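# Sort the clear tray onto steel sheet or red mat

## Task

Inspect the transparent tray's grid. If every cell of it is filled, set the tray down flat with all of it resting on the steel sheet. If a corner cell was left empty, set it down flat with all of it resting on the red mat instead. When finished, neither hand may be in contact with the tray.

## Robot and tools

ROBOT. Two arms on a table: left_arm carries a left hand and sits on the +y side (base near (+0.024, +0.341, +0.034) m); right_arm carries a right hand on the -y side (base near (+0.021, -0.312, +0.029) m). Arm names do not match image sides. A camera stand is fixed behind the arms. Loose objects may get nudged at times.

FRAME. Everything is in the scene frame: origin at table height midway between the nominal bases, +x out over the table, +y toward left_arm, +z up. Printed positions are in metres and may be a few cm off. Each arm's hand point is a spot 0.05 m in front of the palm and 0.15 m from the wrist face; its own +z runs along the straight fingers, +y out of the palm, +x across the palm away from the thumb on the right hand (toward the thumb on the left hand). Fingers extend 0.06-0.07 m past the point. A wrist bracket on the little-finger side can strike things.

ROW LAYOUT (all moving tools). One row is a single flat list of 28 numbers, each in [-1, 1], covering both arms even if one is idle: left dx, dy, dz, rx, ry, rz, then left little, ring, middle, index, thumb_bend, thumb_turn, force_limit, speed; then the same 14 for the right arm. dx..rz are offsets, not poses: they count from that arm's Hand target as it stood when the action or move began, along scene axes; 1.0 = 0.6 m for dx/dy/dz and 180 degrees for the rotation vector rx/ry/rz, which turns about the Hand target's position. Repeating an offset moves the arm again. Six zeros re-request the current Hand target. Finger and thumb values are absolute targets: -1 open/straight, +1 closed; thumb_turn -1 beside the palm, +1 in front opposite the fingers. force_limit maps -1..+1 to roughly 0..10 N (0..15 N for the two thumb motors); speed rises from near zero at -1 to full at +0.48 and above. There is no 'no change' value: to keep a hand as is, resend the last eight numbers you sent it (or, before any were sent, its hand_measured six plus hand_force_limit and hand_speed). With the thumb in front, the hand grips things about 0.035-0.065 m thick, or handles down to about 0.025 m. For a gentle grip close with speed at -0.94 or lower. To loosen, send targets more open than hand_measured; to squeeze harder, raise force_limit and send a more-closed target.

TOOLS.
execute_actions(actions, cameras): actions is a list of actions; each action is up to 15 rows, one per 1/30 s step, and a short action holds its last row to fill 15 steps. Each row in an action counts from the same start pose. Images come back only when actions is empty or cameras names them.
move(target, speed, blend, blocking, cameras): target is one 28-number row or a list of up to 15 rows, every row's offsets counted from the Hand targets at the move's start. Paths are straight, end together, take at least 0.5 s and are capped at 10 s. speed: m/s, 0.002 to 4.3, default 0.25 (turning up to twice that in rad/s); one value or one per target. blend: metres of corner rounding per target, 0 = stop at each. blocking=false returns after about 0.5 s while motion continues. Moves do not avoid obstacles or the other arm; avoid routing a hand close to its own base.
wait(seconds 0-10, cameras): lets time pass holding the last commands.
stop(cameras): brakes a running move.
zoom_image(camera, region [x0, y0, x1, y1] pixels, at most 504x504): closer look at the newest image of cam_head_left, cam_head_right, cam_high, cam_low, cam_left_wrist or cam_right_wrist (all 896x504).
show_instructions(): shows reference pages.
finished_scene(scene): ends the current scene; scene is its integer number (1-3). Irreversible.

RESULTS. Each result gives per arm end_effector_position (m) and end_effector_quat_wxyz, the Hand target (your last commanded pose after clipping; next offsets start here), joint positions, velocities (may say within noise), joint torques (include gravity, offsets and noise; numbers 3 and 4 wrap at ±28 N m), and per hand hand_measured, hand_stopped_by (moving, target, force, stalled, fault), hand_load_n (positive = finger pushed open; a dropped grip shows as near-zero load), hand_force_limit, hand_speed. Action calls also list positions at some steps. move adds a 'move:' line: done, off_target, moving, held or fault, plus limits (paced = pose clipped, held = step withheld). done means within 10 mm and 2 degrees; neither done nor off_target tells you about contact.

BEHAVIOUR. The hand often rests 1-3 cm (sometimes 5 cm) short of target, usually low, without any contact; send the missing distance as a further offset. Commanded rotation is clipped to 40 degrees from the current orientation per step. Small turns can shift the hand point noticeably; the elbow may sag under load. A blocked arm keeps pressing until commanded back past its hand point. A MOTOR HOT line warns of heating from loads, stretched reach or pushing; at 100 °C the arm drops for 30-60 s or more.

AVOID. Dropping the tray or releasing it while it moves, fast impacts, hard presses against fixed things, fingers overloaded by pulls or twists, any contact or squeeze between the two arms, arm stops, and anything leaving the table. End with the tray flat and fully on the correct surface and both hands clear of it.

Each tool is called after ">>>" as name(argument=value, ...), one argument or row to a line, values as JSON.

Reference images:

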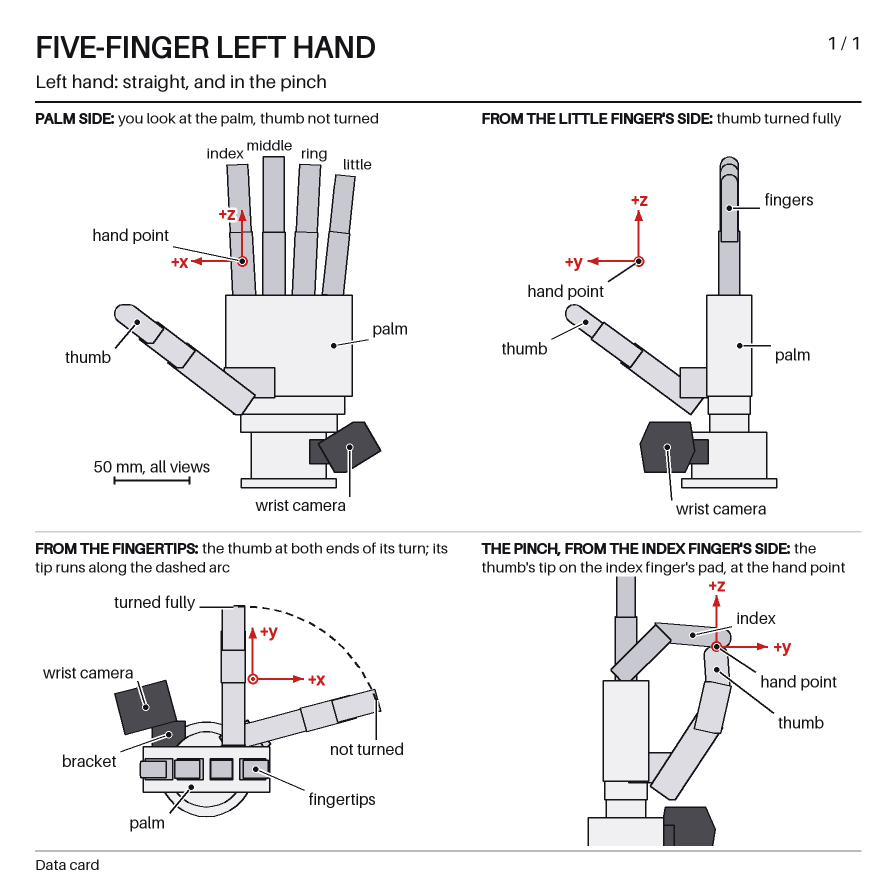

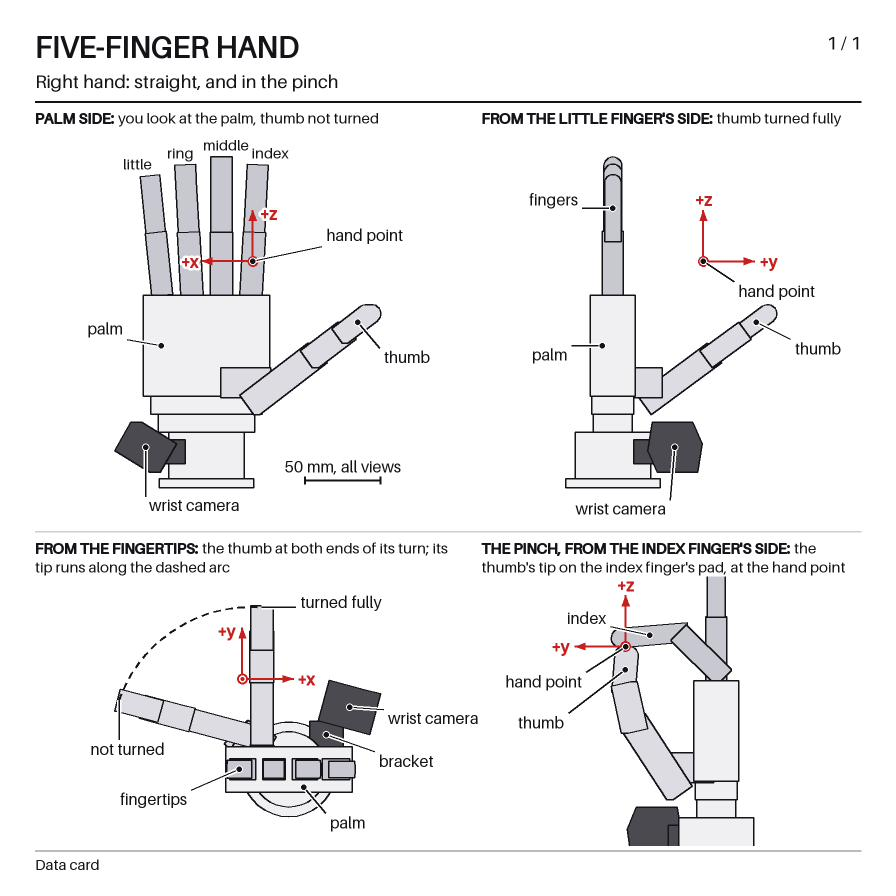

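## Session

>>> execute_actions(
  actions=[],
)

>>> zoom_image(
  camera="cam_high",
  region=[220, 100, 520, 320],
)

Scene clock: 0.00 s.
left_arm: end_effector_position=(+0.2987, +0.2778, +0.2125) hand_measured=(-1.000, -1.000, -1.000, -1.000, -1.000, -1.000) hand_load_n=(+0.0, +0.0, +0.0, +0.0, +0.0, +0.0) hand_stopped_by=(target, target, target, target, target, target) hand_force_limit=0.00 hand_speed=-0.80 end_effector_quat_wxyz=(+0.279, +0.406, +0.870, -0.008) | right_arm: end_effector_position=(+0.6564, -0.2177, +0.2884) hand_measured=(-1.000, -1.000, -1.000, -1.000, -1.000, -1.000) hand_load_n=(+0.0, +0.0, +0.0, +0.0, +0.0, +0.0) hand_stopped_by=(target, target, target, target, target, target) hand_force_limit=0.00 hand_speed=-0.80 end_effector_quat_wxyz=(+0.585, -0.079, +0.779, -0.211)
Joint positions: left_arm=[-0.475 0.616 0.622 -1.011 0 1.978] | right_arm=[0.182 1.443 0.907 0.287 0.406 1.224]
Joint velocities: within noise
Joint torques (N m): no reading
Heat: left arm: hottest shoulder 31 °C; right arm: hottest elbow 33 °C.
Hand target: left_arm +0.3035, +0.2754, +0.2244; +0.291, +0.405, +0.867, -0.009 | right_arm +0.6626, -0.2166, +0.3037; +0.596, -0.074, +0.771, -0.210

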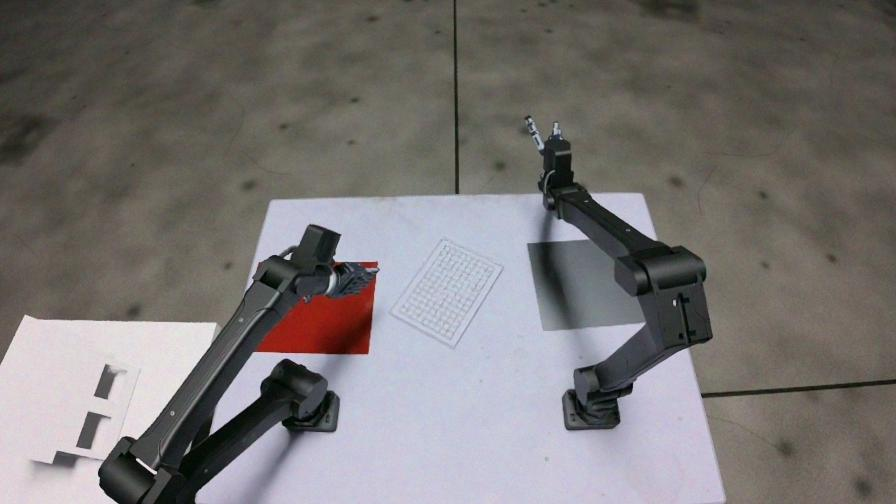

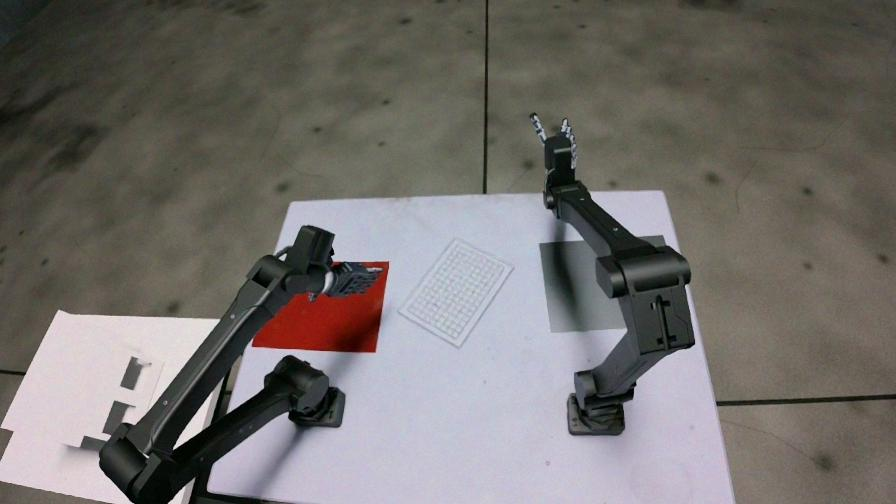

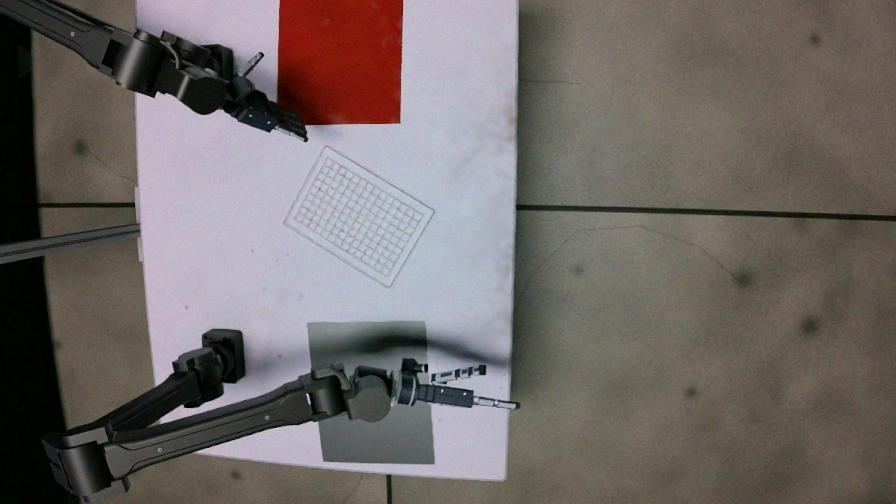

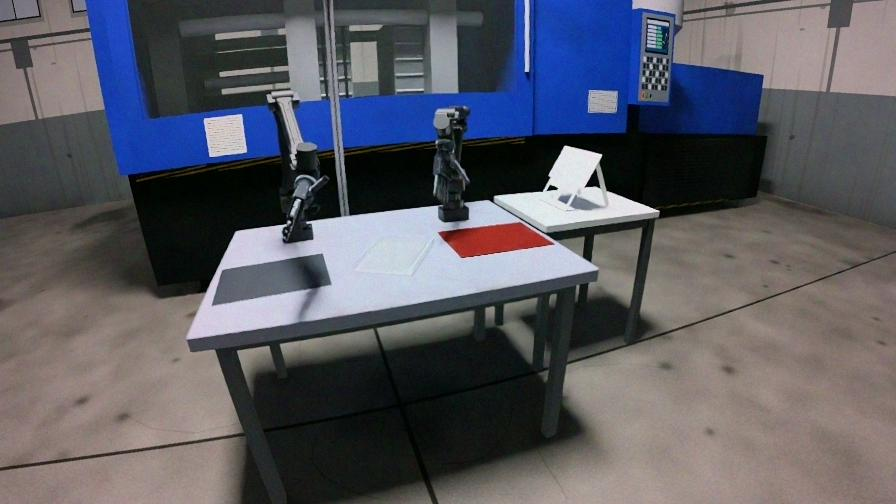

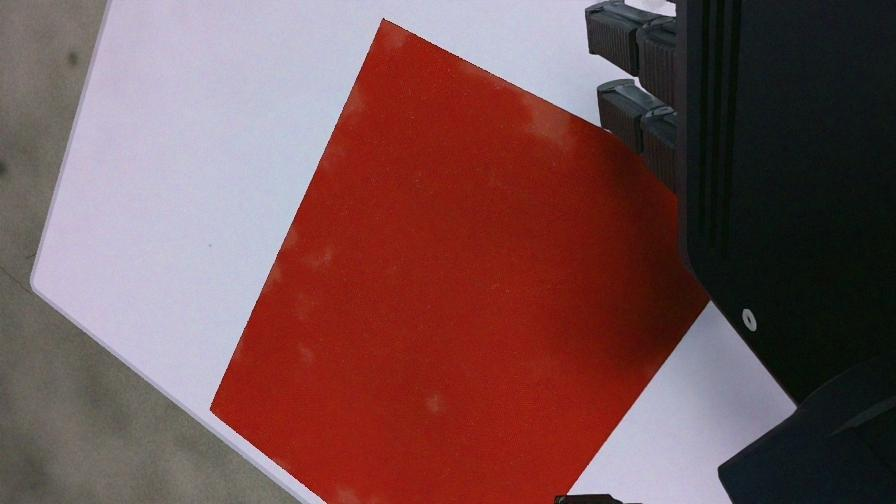

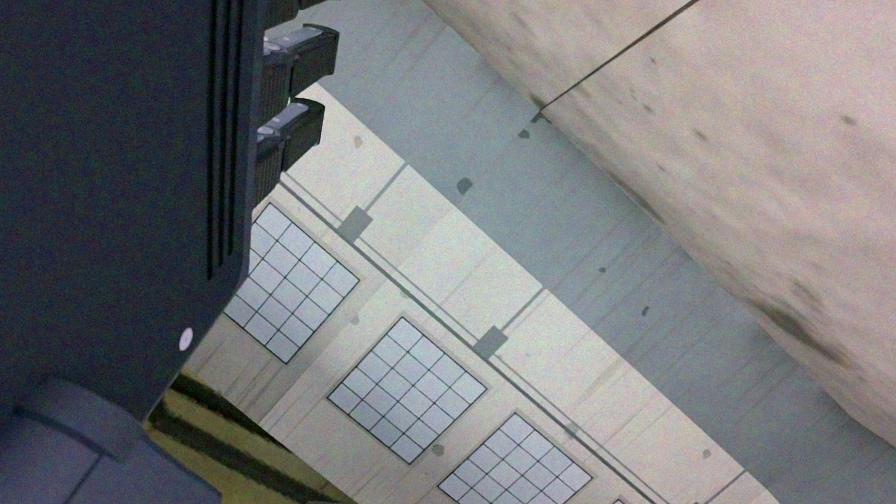

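Scaled by 1.680 from the camera's 896x504 image, which has a finer 1280x720 frame.

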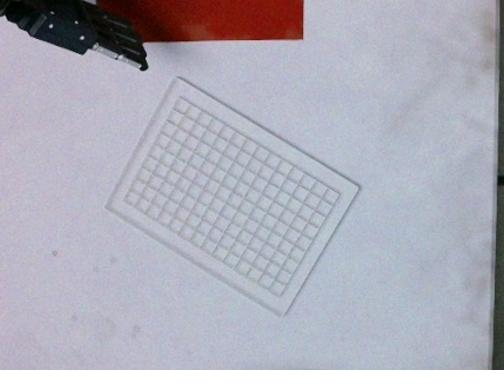

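>>> zoom_image(
  camera="cam_high",
  region=[280, 140, 360, 210],
)

>>> zoom_image(
  camera="cam_high",
  region=[275, 190, 355, 260],
)

>>> zoom_image(
  camera="cam_high",
  region=[350, 220, 430, 290],
)

>>> zoom_image(
  camera="cam_high",
  region=[370, 170, 450, 240],
)

Scaled by 6.300 from the camera's 896x504 image, which has a finer 1280x720 frame.

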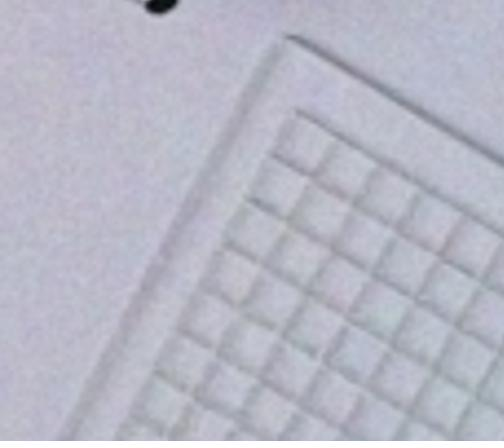

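Scaled by 6.300 from the camera's 896x504 image, which has a finer 1280x720 frame.

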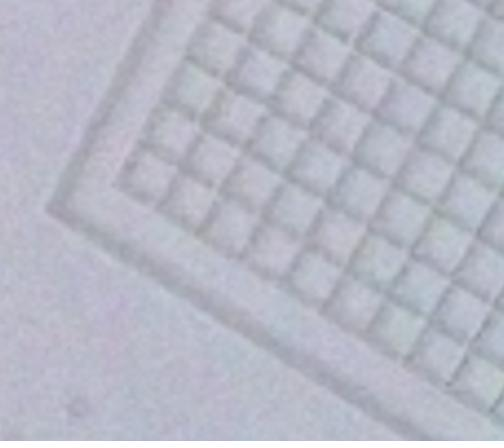

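Scaled by 6.300 from the camera's 896x504 image, which has a finer 1280x720 frame.

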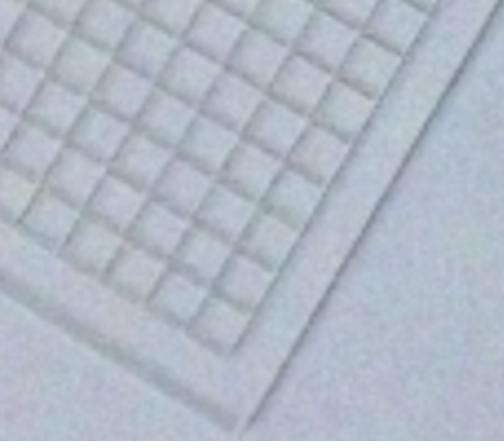

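Scaled by 6.300 from the camera's 896x504 image, which has a finer 1280x720 frame.

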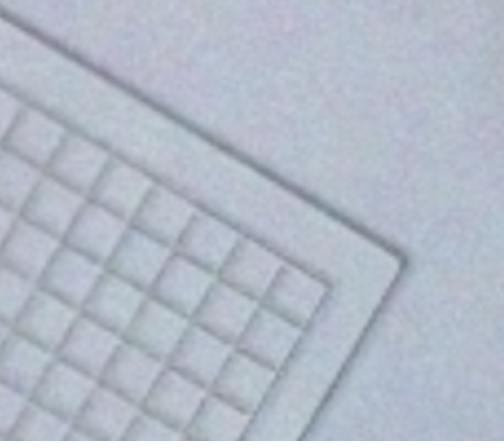

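>>> move(
  target=[
    [0.094,0.241,-0.04,-0.0946,0.2385,0.233,-1,-1,-1,-1,-1,-1,0,-0.8,-0.796,0.311,-0.15,0.0146,0.438,0.1118,-1,-1,-1,-1,-1,-1,0,-0.8],
    [0.094,0.241,-0.04,-0.0946,0.2385,0.233,-1,-1,-1,-1,-1,-1,0,-0.8,-0.796,0.311,-0.378,0.0146,0.438,0.1118,-1,-1,-1,-1,-1,-1,0,-0.8],
  ],
  speed=[0.4,0.2],
  blend=[0.05,0],
  cameras=["cam_high","cam_right_wrist","cam_left_wrist"],
)

Scene clock: 90.17 s.
left_arm: end_effector_position=(+0.3448, +0.4139, +0.1872) hand_measured=(-1.000, -1.000, -1.000, -1.000, -1.000, -1.000) hand_load_n=(+0.0, +0.0, +0.0, +0.0, +0.0, +0.0) hand_stopped_by=(target, target, target, target, target, target) hand_force_limit=0.00 hand_speed=-0.80 end_effector_quat_wxyz=(-0.014, +0.007, +0.984, -0.175) | right_arm: end_effector_position=(+0.1855, -0.0334, +0.0804) hand_measured=(-1.000, -1.000, -1.000, -1.000, -1.000, -1.000) hand_load_n=(+0.0, +0.0, +0.0, +0.0, +0.5, +0.0) hand_stopped_by=(target, target, target, target, target, target) hand_force_limit=0.00 hand_speed=-0.80 end_effector_quat_wxyz=(+0.002, -0.304, +0.953, +0.000)
Joint positions: left_arm=[0.22 1.343 1.116 -1.456 0.335 1.833] | right_arm=[0.897 1.181 0.669 -1.056 0.003 1.842]
Joint torques (N m): left_arm=[-0.62 -7.94 13.14 -0.35 0.31 -0.13] | right_arm=[1.03 -5.89 7.86 0.8 -0.02 0.3]
Heat: left arm: hottest elbow 40 °C; right arm: hottest elbow 39 °C.
Hand target: left_arm +0.3599, +0.4201, +0.2006; +0.000, +0.000, +0.985, -0.173 | right_arm +0.1849, -0.0301, +0.0768; +0.000, -0.301, +0.954, +0.000
Off the commanded pose: left_arm 0.021 m, 2 deg | right_arm 0.005 m, 0 deg.
move: off_target (left_arm)
Images, in order (width x height): cam_high 896x504, cam_left_wrist 896x504, cam_right_wrist 896x504.

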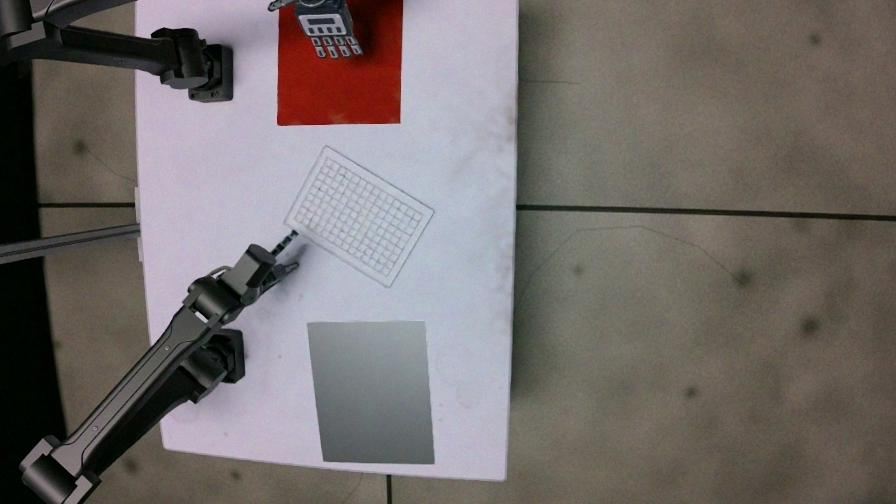

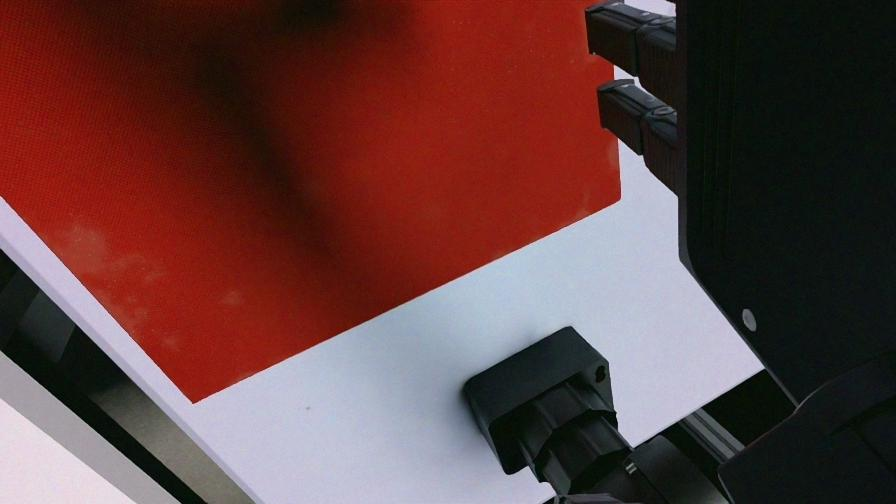

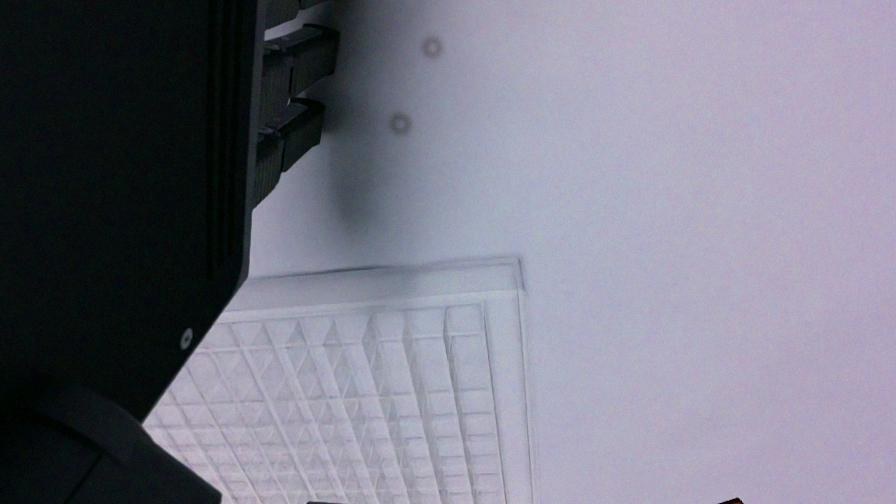

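>>> move(
  target=[
    [0,0,0,0,0,0,-1,-1,-1,-1,-1,-1,0,-0.8,0.075,0.283,0.013,0,0,0.05,-1,-1,-1,-1,-1,-1,0,-0.8],
    [0,0,0,0,0,0,-1,-1,-1,-1,-1,-1,0,-0.8,0.13,0.41,0.013,0,0,0.111,-1,-1,-1,-1,-1,-1,0,-0.8],
  ],
  speed=0.16,
  blend=[0.04,0],
  cameras=["cam_high","cam_right_wrist"],
)

Scene clock: 106.43 s.
left_arm: end_effector_position=(+0.3448, +0.4139, +0.1872) hand_measured=(-1.000, -1.000, -1.000, -1.000, -1.000, -1.000) hand_load_n=(+0.0, +0.0, +0.0, +0.0, +0.0, +0.0) hand_stopped_by=(target, target, target, target, target, target) hand_force_limit=0.00 hand_speed=-0.80 end_effector_quat_wxyz=(-0.014, +0.007, +0.984, -0.175) | right_arm: end_effector_position=(+0.2564, +0.1941, +0.0851) hand_measured=(-1.000, -1.000, -1.000, -1.000, -1.000, -1.000) hand_load_n=(+0.0, +0.5, +0.0, -0.5, +0.0, +0.0) hand_stopped_by=(target, target, target, target, target, target) hand_force_limit=0.00 hand_speed=-0.80 end_effector_quat_wxyz=(-0.010, -0.452, +0.892, -0.009)
Joint positions: left_arm=[0.22 1.343 1.116 -1.456 0.335 1.833] | right_arm=[1.046 1.812 1.388 -1.174 0.004 1.669]
Joint torques (N m): left_arm=[-0.67 -8 13.15 -0.38 0.31 -0.12] | right_arm=[1.26 -14.74 12.92 0.84 -0.06 -0.05]
Heat: left arm: hottest elbow 41 °C; right arm: hottest elbow 40 °C.
Hand target: left_arm +0.3599, +0.4201, +0.2006; +0.000, +0.000, +0.985, -0.173 | right_arm +0.2630, +0.2159, +0.0846; +0.000, -0.462, +0.887, +0.000
Off the commanded pose: left_arm 0.021 m, 2 deg | right_arm 0.023 m, 2 deg.
move: off_target (left_arm, right_arm)
Images, in order (width x height): cam_high 896x504, cam_right_wrist 896x504.

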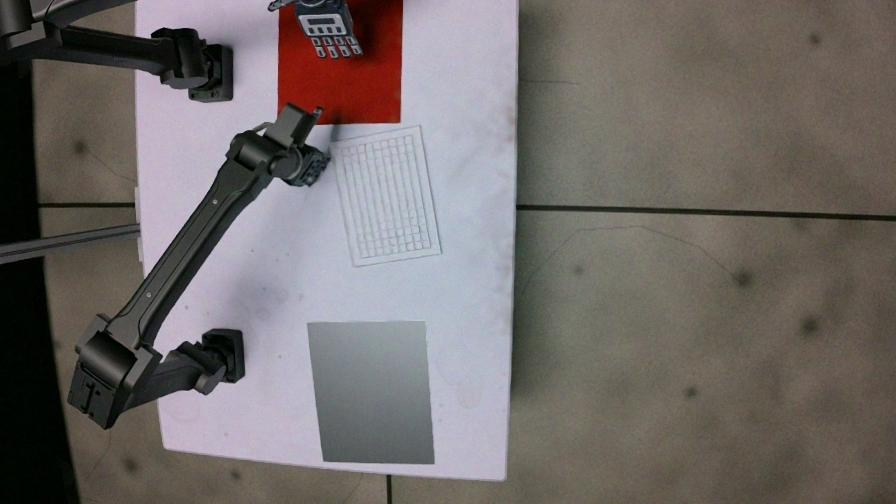

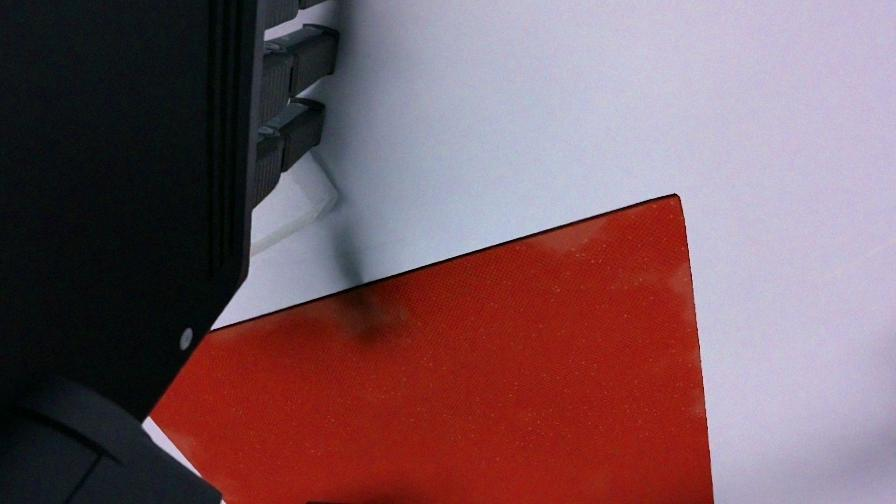

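>>> move(
  target=[
    [0,0,0,0,0,0,-1,-1,-1,-1,-1,-1,0,-0.8,-0.02,-0.02,0.19,0,0,0.0,-1,-1,-1,-1,-1,-1,0,-0.8],
    [0,0,0,0,0,0.0222,-1,-1,-1,-1,-1,-1,0,-0.8,0.3675,-0.518,0.19,0.0999,0.0566,-0.2805,-1,-1,-1,-1,-1,-1,0,-0.8],
    [0.051,-0.198,-0.255,0,0,0.0222,-1,-1,-1,-1,-1,-1,0,-0.8,0.3675,-0.518,0.012,0.0999,0.0566,-0.2805,-1,-1,-1,-1,-1,-1,0,-0.8],
  ],
  speed=[0.25,0.35,0.2],
  blend=[0.04,0.04,0],
  cameras=["cam_high","cam_right_wrist","cam_low"],
)

>>> zoom_image(
  camera="cam_high",
  region=[300, 90, 480, 310],
)

>>> zoom_image(
  camera="cam_low",
  region=[320, 200, 480, 290],
)

Scene clock: 155.23 s.
left_arm: end_effector_position=(+0.3941, +0.3041, +0.0550) hand_measured=(-1.000, -1.000, -1.000, -1.000, -1.000, -1.000) hand_load_n=(+0.0, +0.0, +0.0, +0.0, +0.0, +0.0) hand_stopped_by=(target, target, target, target, target, target) hand_force_limit=0.00 hand_speed=-0.80 end_effector_quat_wxyz=(+0.013, -0.032, +0.984, -0.175) | right_arm: end_effector_position=(+0.4801, -0.0952, +0.1011) hand_measured=(-1.000, -1.000, -1.000, -1.000, -1.000, -1.000) hand_load_n=(+0.0, +0.0, -0.5, +0.0, -0.5, +0.0) hand_stopped_by=(target, target, target, target, target, target) hand_force_limit=0.00 hand_speed=-0.80 end_effector_quat_wxyz=(-0.004, -0.041, +0.984, +0.174)
Joint positions: left_arm=[-0.069 1.536 0.944 -0.916 0.347 1.433] | right_arm=[0.217 1.639 1.099 -0.979 -0.346 1.705]
Joint torques (N m): left_arm=[-2.08 -10.23 7.24 0.91 0.1 -0.12] | right_arm=[0.73 -12.69 7.66 1.05 -0.21 0.27]
Heat: left arm: hottest elbow 44 °C; right arm: hottest elbow 42 °C.
Hand target: left_arm +0.3904, +0.3014, +0.0474; +0.006, -0.034, +0.984, -0.173 | right_arm +0.4835, -0.0948, +0.0918; -0.006, -0.034, +0.984, +0.173
Off the commanded pose: left_arm 0.009 m, 1 deg | right_arm 0.010 m, 1 deg.
move: done
Images, in order (width x height): cam_high 896x504, cam_low 896x504, cam_right_wrist 896x504.

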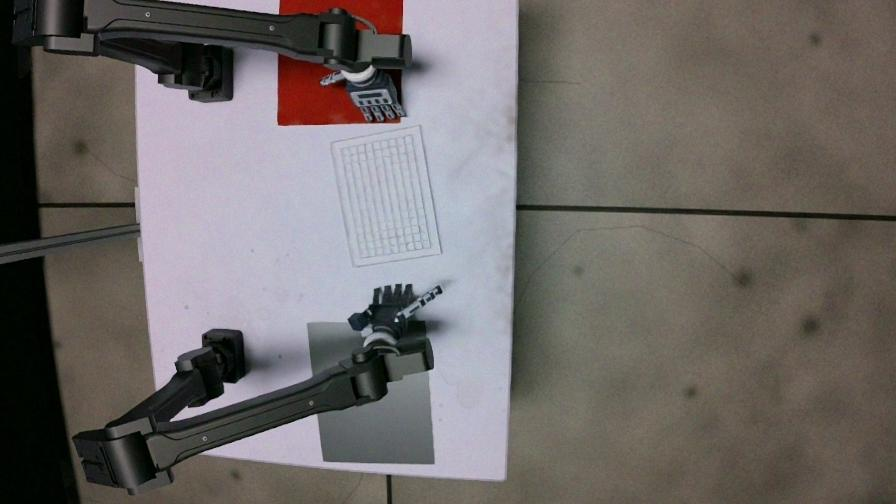

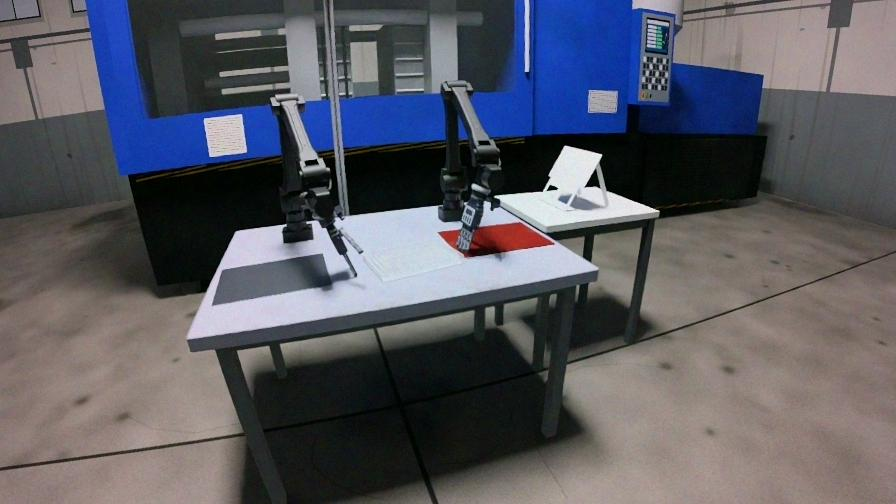

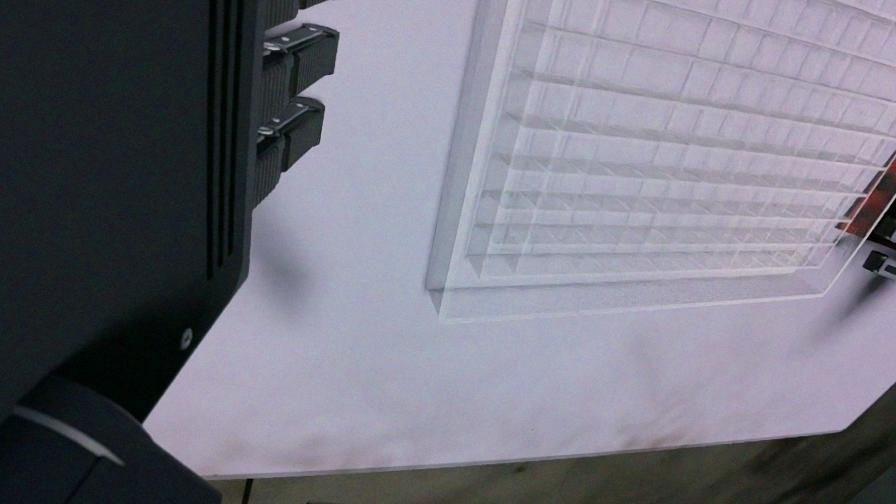

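Scaled by 2.291 from the camera's 896x504 image, which has a finer 1280x720 frame.

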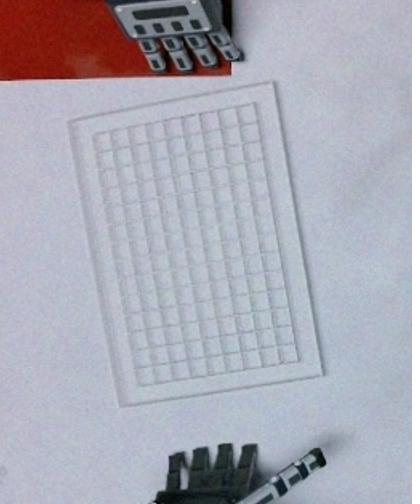

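Scaled by 3.150 from the camera's 896x504 image, which has a finer 1280x720 frame.

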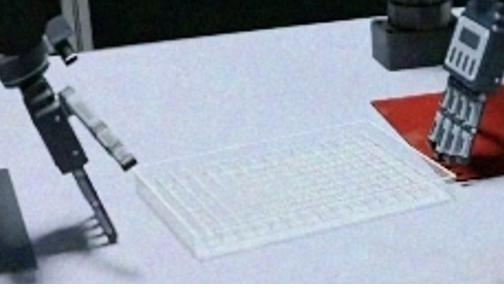

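>>> move(
  target=[
    [-0.015,-0.04,-0.008,0,0,0,-1,-1,-1,-1,-1,-1,0,-0.8,-0.014,0.08,-0.009,0,0,0.0,-1,-1,-1,-1,-1,-1,0,-0.8],
    [-0.015,-0.135,-0.008,0,0,0,-1,-1,-1,-1,-1,-1,0,-0.8,-0.014,0.178,-0.009,0,0,0,-1,-1,-1,-1,-1,-1,0,-0.8],
  ],
  speed=[0.15,0.1],
  blend=[0.02,0],
  cameras=["cam_high","cam_low"],
)

>>> zoom_image(
  camera="cam_high",
  region=[300, 90, 480, 310],
)

>>> zoom_image(
  camera="cam_low",
  region=[320, 200, 480, 290],
)

Scene clock: 180.33 s.
left_arm: end_effector_position=(+0.3811, +0.2682, +0.0495) hand_measured=(-1.000, -1.000, -0.998, -1.000, -1.000, -1.000) hand_load_n=(+0.0, -3.0, -13.0, +0.0, +0.0, +0.0) hand_stopped_by=(target, target, target, target, target, target) hand_force_limit=0.00 hand_speed=-0.80 end_effector_quat_wxyz=(+0.011, -0.071, +0.988, -0.139) | right_arm: end_effector_position=(+0.4755, -0.0427, +0.0994) hand_measured=(-1.000, -1.000, -1.000, -1.000, -1.000, -1.000) hand_load_n=(+1.5, +1.5, -5.5, +0.0, +0.0, +0.0) hand_stopped_by=(target, target, target, target, target, target) hand_force_limit=0.00 hand_speed=-0.80 end_effector_quat_wxyz=(+0.010, -0.029, +0.989, +0.144)
Joint positions: left_arm=[-0.192 1.533 0.921 -0.866 0.264 1.231] | right_arm=[0.36 1.635 1.108 -0.931 -0.267 1.878]
Joint torques (N m): left_arm=[-8 -9.82 8.09 2.18 2.85 -0.22] | right_arm=[6.95 -9.29 10.95 2.09 -2.21 0.86]
Heat: left arm: hottest elbow 39 °C; right arm: hottest elbow 40 °C.
Hand target: left_arm +0.3814, +0.2202, +0.0426; +0.006, -0.034, +0.984, -0.173 | right_arm +0.4751, +0.0121, +0.0865; -0.006, -0.034, +0.984, +0.173
Off the commanded pose: left_arm 0.048 m, 6 deg | right_arm 0.056 m, 4 deg.
move: off_target (left_arm, right_arm)
Images, in order (width x height): cam_high 896x504, cam_low 896x504.

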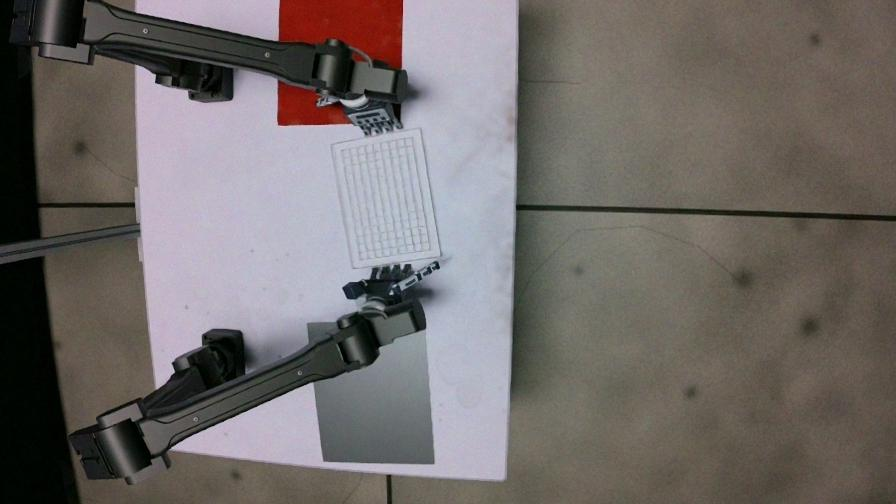

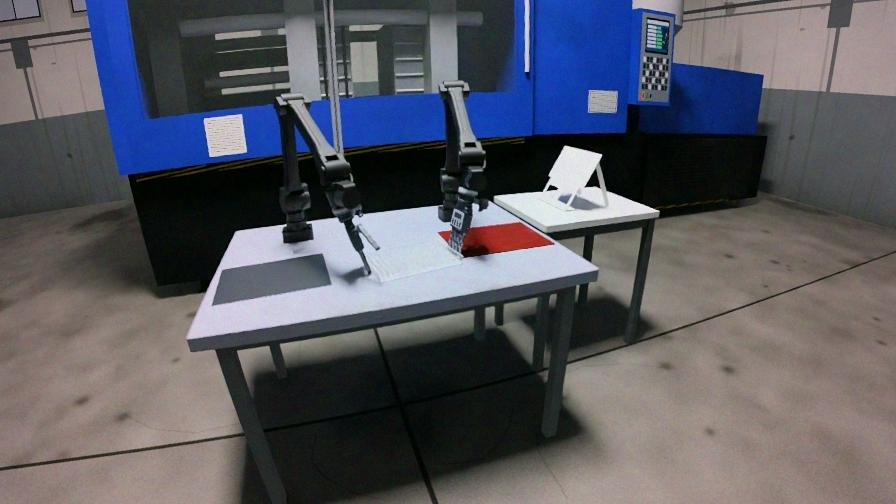

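Scaled by 2.291 from the camera's 896x504 image, which has a finer 1280x720 frame.

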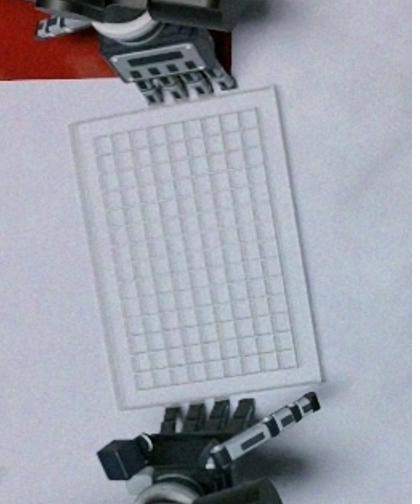

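Scaled by 3.150 from the camera's 896x504 image, which has a finer 1280x720 frame.

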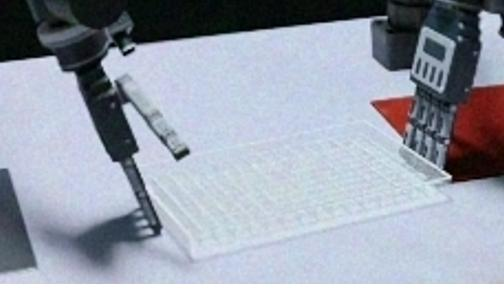

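>>> move(
  target=[
    [0.02,0,0.08,0,0,0,-1,-1,-1,-1,-1,-1,0,-0.8,0.02,0,0.09,0,0,0.0,-1,-1,-1,-1,-1,-1,0,-0.8],
    [0.03,0,0.15,0,0,0,-1,-1,-1,-1,-1,-1,0,-0.8,0.03,0,0.16,0,0,0,-1,-1,-1,-1,-1,-1,0,-0.8],
  ],
  speed=0.1,
  blend=[0.01,0],
  cameras=["cam_high","cam_low"],
)

>>> zoom_image(
  camera="cam_low",
  region=[320, 200, 480, 290],
)

Scene clock: 192.17 s.
left_arm: end_effector_position=(+0.3752, +0.2677, +0.1067) hand_measured=(-1.000, -1.000, -0.998, -1.000, -1.000, -1.000) hand_load_n=(+0.0, -1.0, -15.5, -0.5, +0.0, +0.0) hand_stopped_by=(target, target, target, target, target, target) hand_force_limit=0.00 hand_speed=-0.80 end_effector_quat_wxyz=(-0.020, -0.071, +0.989, -0.127) | right_arm: end_effector_position=(+0.4677, -0.0386, +0.1289) hand_measured=(-1.000, -1.000, -1.000, -1.000, -1.000, -1.000) hand_load_n=(+1.5, +0.5, +0.0, +0.0, +0.0, +0.0) hand_stopped_by=(target, target, target, target, target, target) hand_force_limit=0.00 hand_speed=-0.80 end_effector_quat_wxyz=(-0.049, -0.025, +0.991, +0.120)
Joint positions: left_arm=[-0.201 1.483 1.032 -1.091 0.256 1.231] | right_arm=[0.376 1.652 1.24 -1.172 -0.26 1.885]
Joint torques (N m): left_arm=[-6.42 -12.1 14.17 0.57 3.28 -0.06] | right_arm=[4.6 -17.44 16.13 0.88 -2.69 0.61]
Heat: left arm: hottest elbow 38 °C; right arm: hottest elbow 40 °C.
Hand target: left_arm +0.3994, +0.2203, +0.1326; +0.006, -0.034, +0.984, -0.173 | right_arm +0.4931, +0.0119, +0.1825; -0.006, -0.034, +0.984, +0.173
Off the commanded pose: left_arm 0.059 m, 7 deg | right_arm 0.078 m, 8 deg.
move: off_target (left_arm, right_arm)
Images, in order (width x height): cam_high 896x504, cam_low 896x504.

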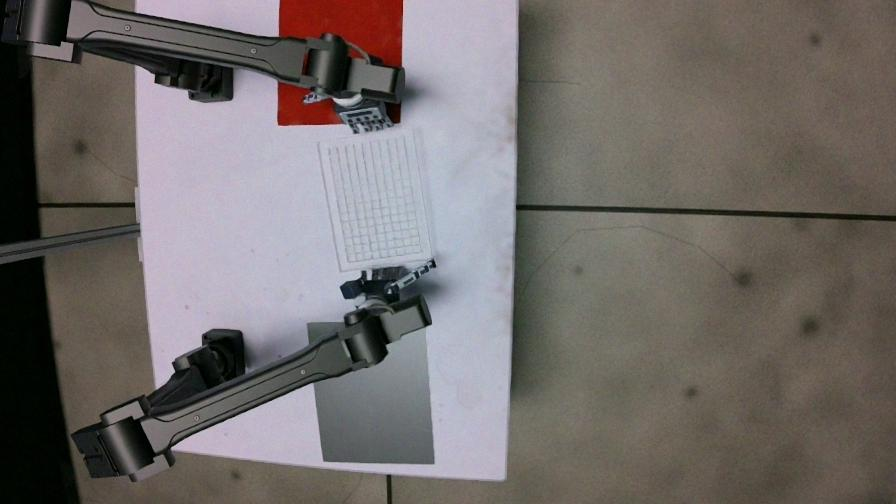

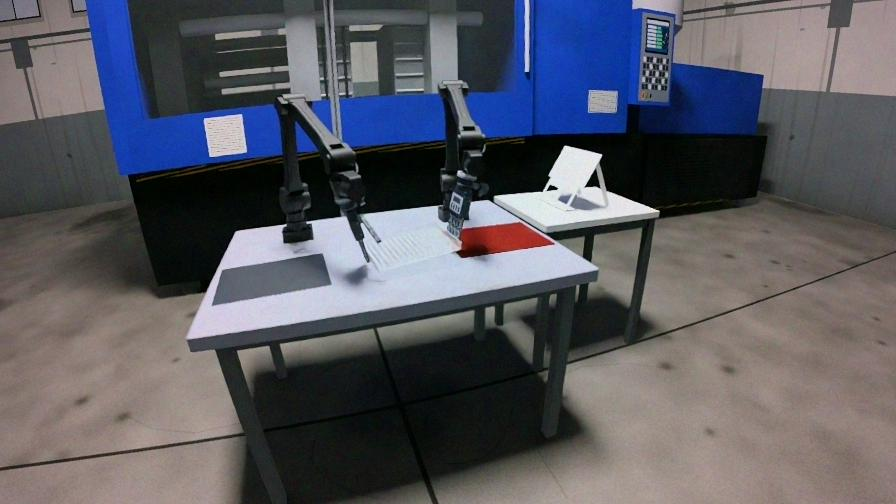

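Scaled by 3.150 from the camera's 896x504 image, which has a finer 1280x720 frame.

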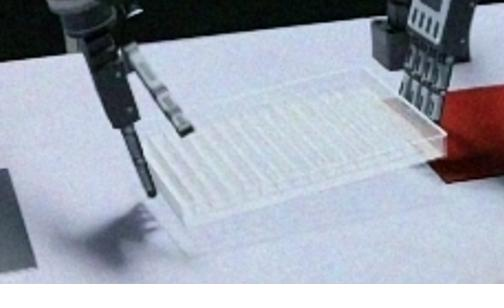

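>>> move(
  target=[
    [-0.017,-0.224,0.01,0,0,0,-1,-1,-1,-1,-1,-1,0,-0.8,-0.025,-0.237,0.0,0,0,0.0,-1,-1,-1,-1,-1,-1,0,-0.8],
    [-0.034,-0.462,0.02,0,0,0,-1,-1,-1,-1,-1,-1,0,-0.8,-0.05,-0.473,-0.02,0,0,0,-1,-1,-1,-1,-1,-1,0,-0.8],
  ],
  speed=0.12,
  blend=[0.03,0],
  cameras=["cam_high","cam_low","cam_right_wrist"],
)

>>> zoom_image(
  camera="cam_low",
  region=[210, 190, 430, 310],
)

Scene clock: 224.40 s.
left_arm: end_effector_position=(+0.3595, +0.0133, +0.1109) hand_measured=(-1.000, -1.000, -1.000, -1.000, -1.000, -1.000) hand_load_n=(-1.5, -7.0, -5.0, +0.0, +0.0, +0.0) hand_stopped_by=(target, target, target, target, target, target) hand_force_limit=0.00 hand_speed=-0.80 end_effector_quat_wxyz=(-0.028, -0.076, +0.991, -0.104) | right_arm: end_effector_position=(+0.4641, -0.2988, +0.1589) hand_measured=(-1.000, -1.000, -1.000, -1.000, -1.000, -1.000) hand_load_n=(+0.5, +1.0, +0.0, +0.0, +0.0, +0.0) hand_stopped_by=(target, target, target, target, target, target) hand_force_limit=0.00 hand_speed=-0.80 end_effector_quat_wxyz=(-0.002, -0.026, +0.989, +0.143)
Joint positions: left_arm=[-0.734 1.734 1.35 -1.074 0.186 0.682] | right_arm=[-0.226 1.543 1.172 -1.28 -0.276 1.272]
Joint torques (N m): left_arm=[-6.18 -15.85 17.77 2.55 1.9 0.01] | right_arm=[3.49 -13.98 8.96 -0.94 -2.24 0.31]
Heat: left arm: hottest elbow 45 °C; right arm: hottest elbow 47 °C.
Hand target: left_arm +0.3790, -0.0569, +0.1446; +0.006, -0.034, +0.984, -0.173 | right_arm +0.4631, -0.2719, +0.1705; -0.006, -0.034, +0.984, +0.173
Off the commanded pose: left_arm 0.080 m, 10 deg | right_arm 0.029 m, 4 deg.
move: off_target (left_arm, right_arm)
Images, in order (width x height): cam_high 896x504, cam_low 896x504, cam_right_wrist 896x504.

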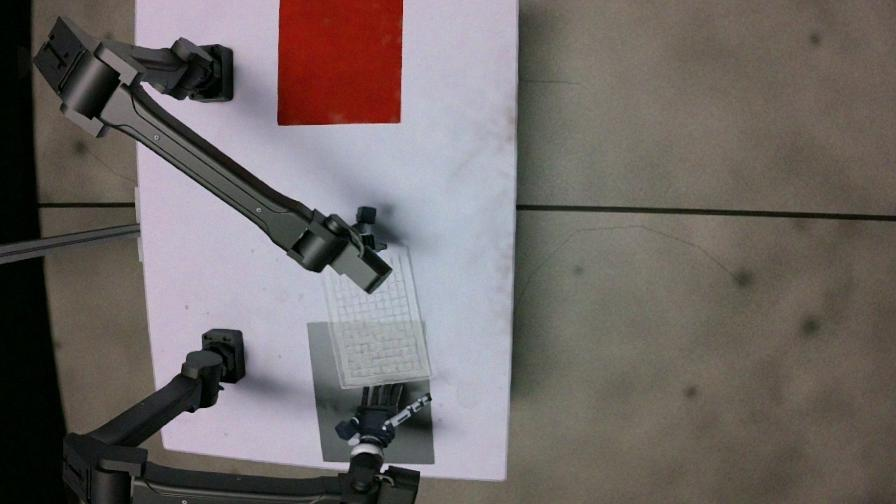

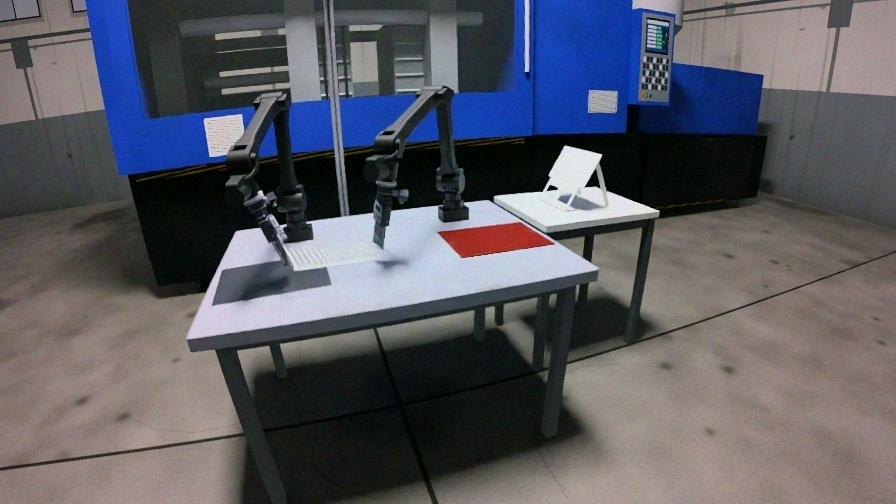

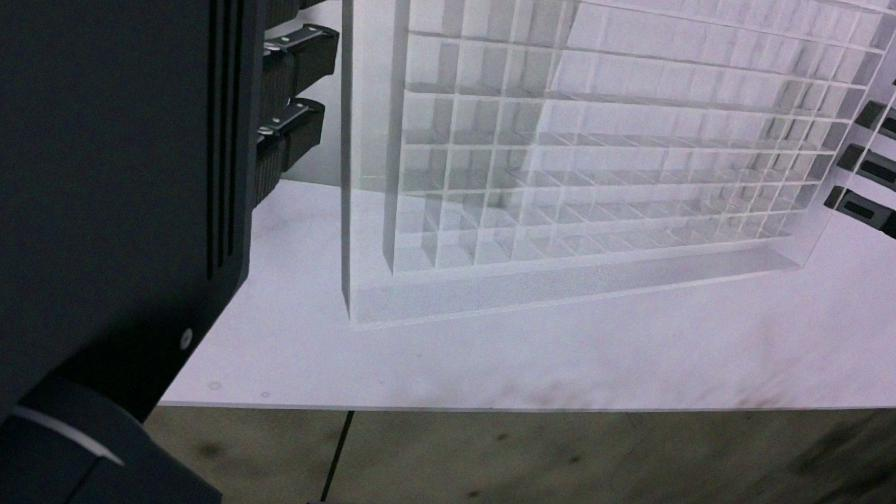

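Scaled by 2.291 from the camera's 896x504 image, which has a finer 1280x720 frame.

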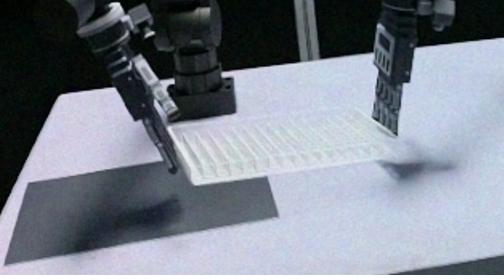

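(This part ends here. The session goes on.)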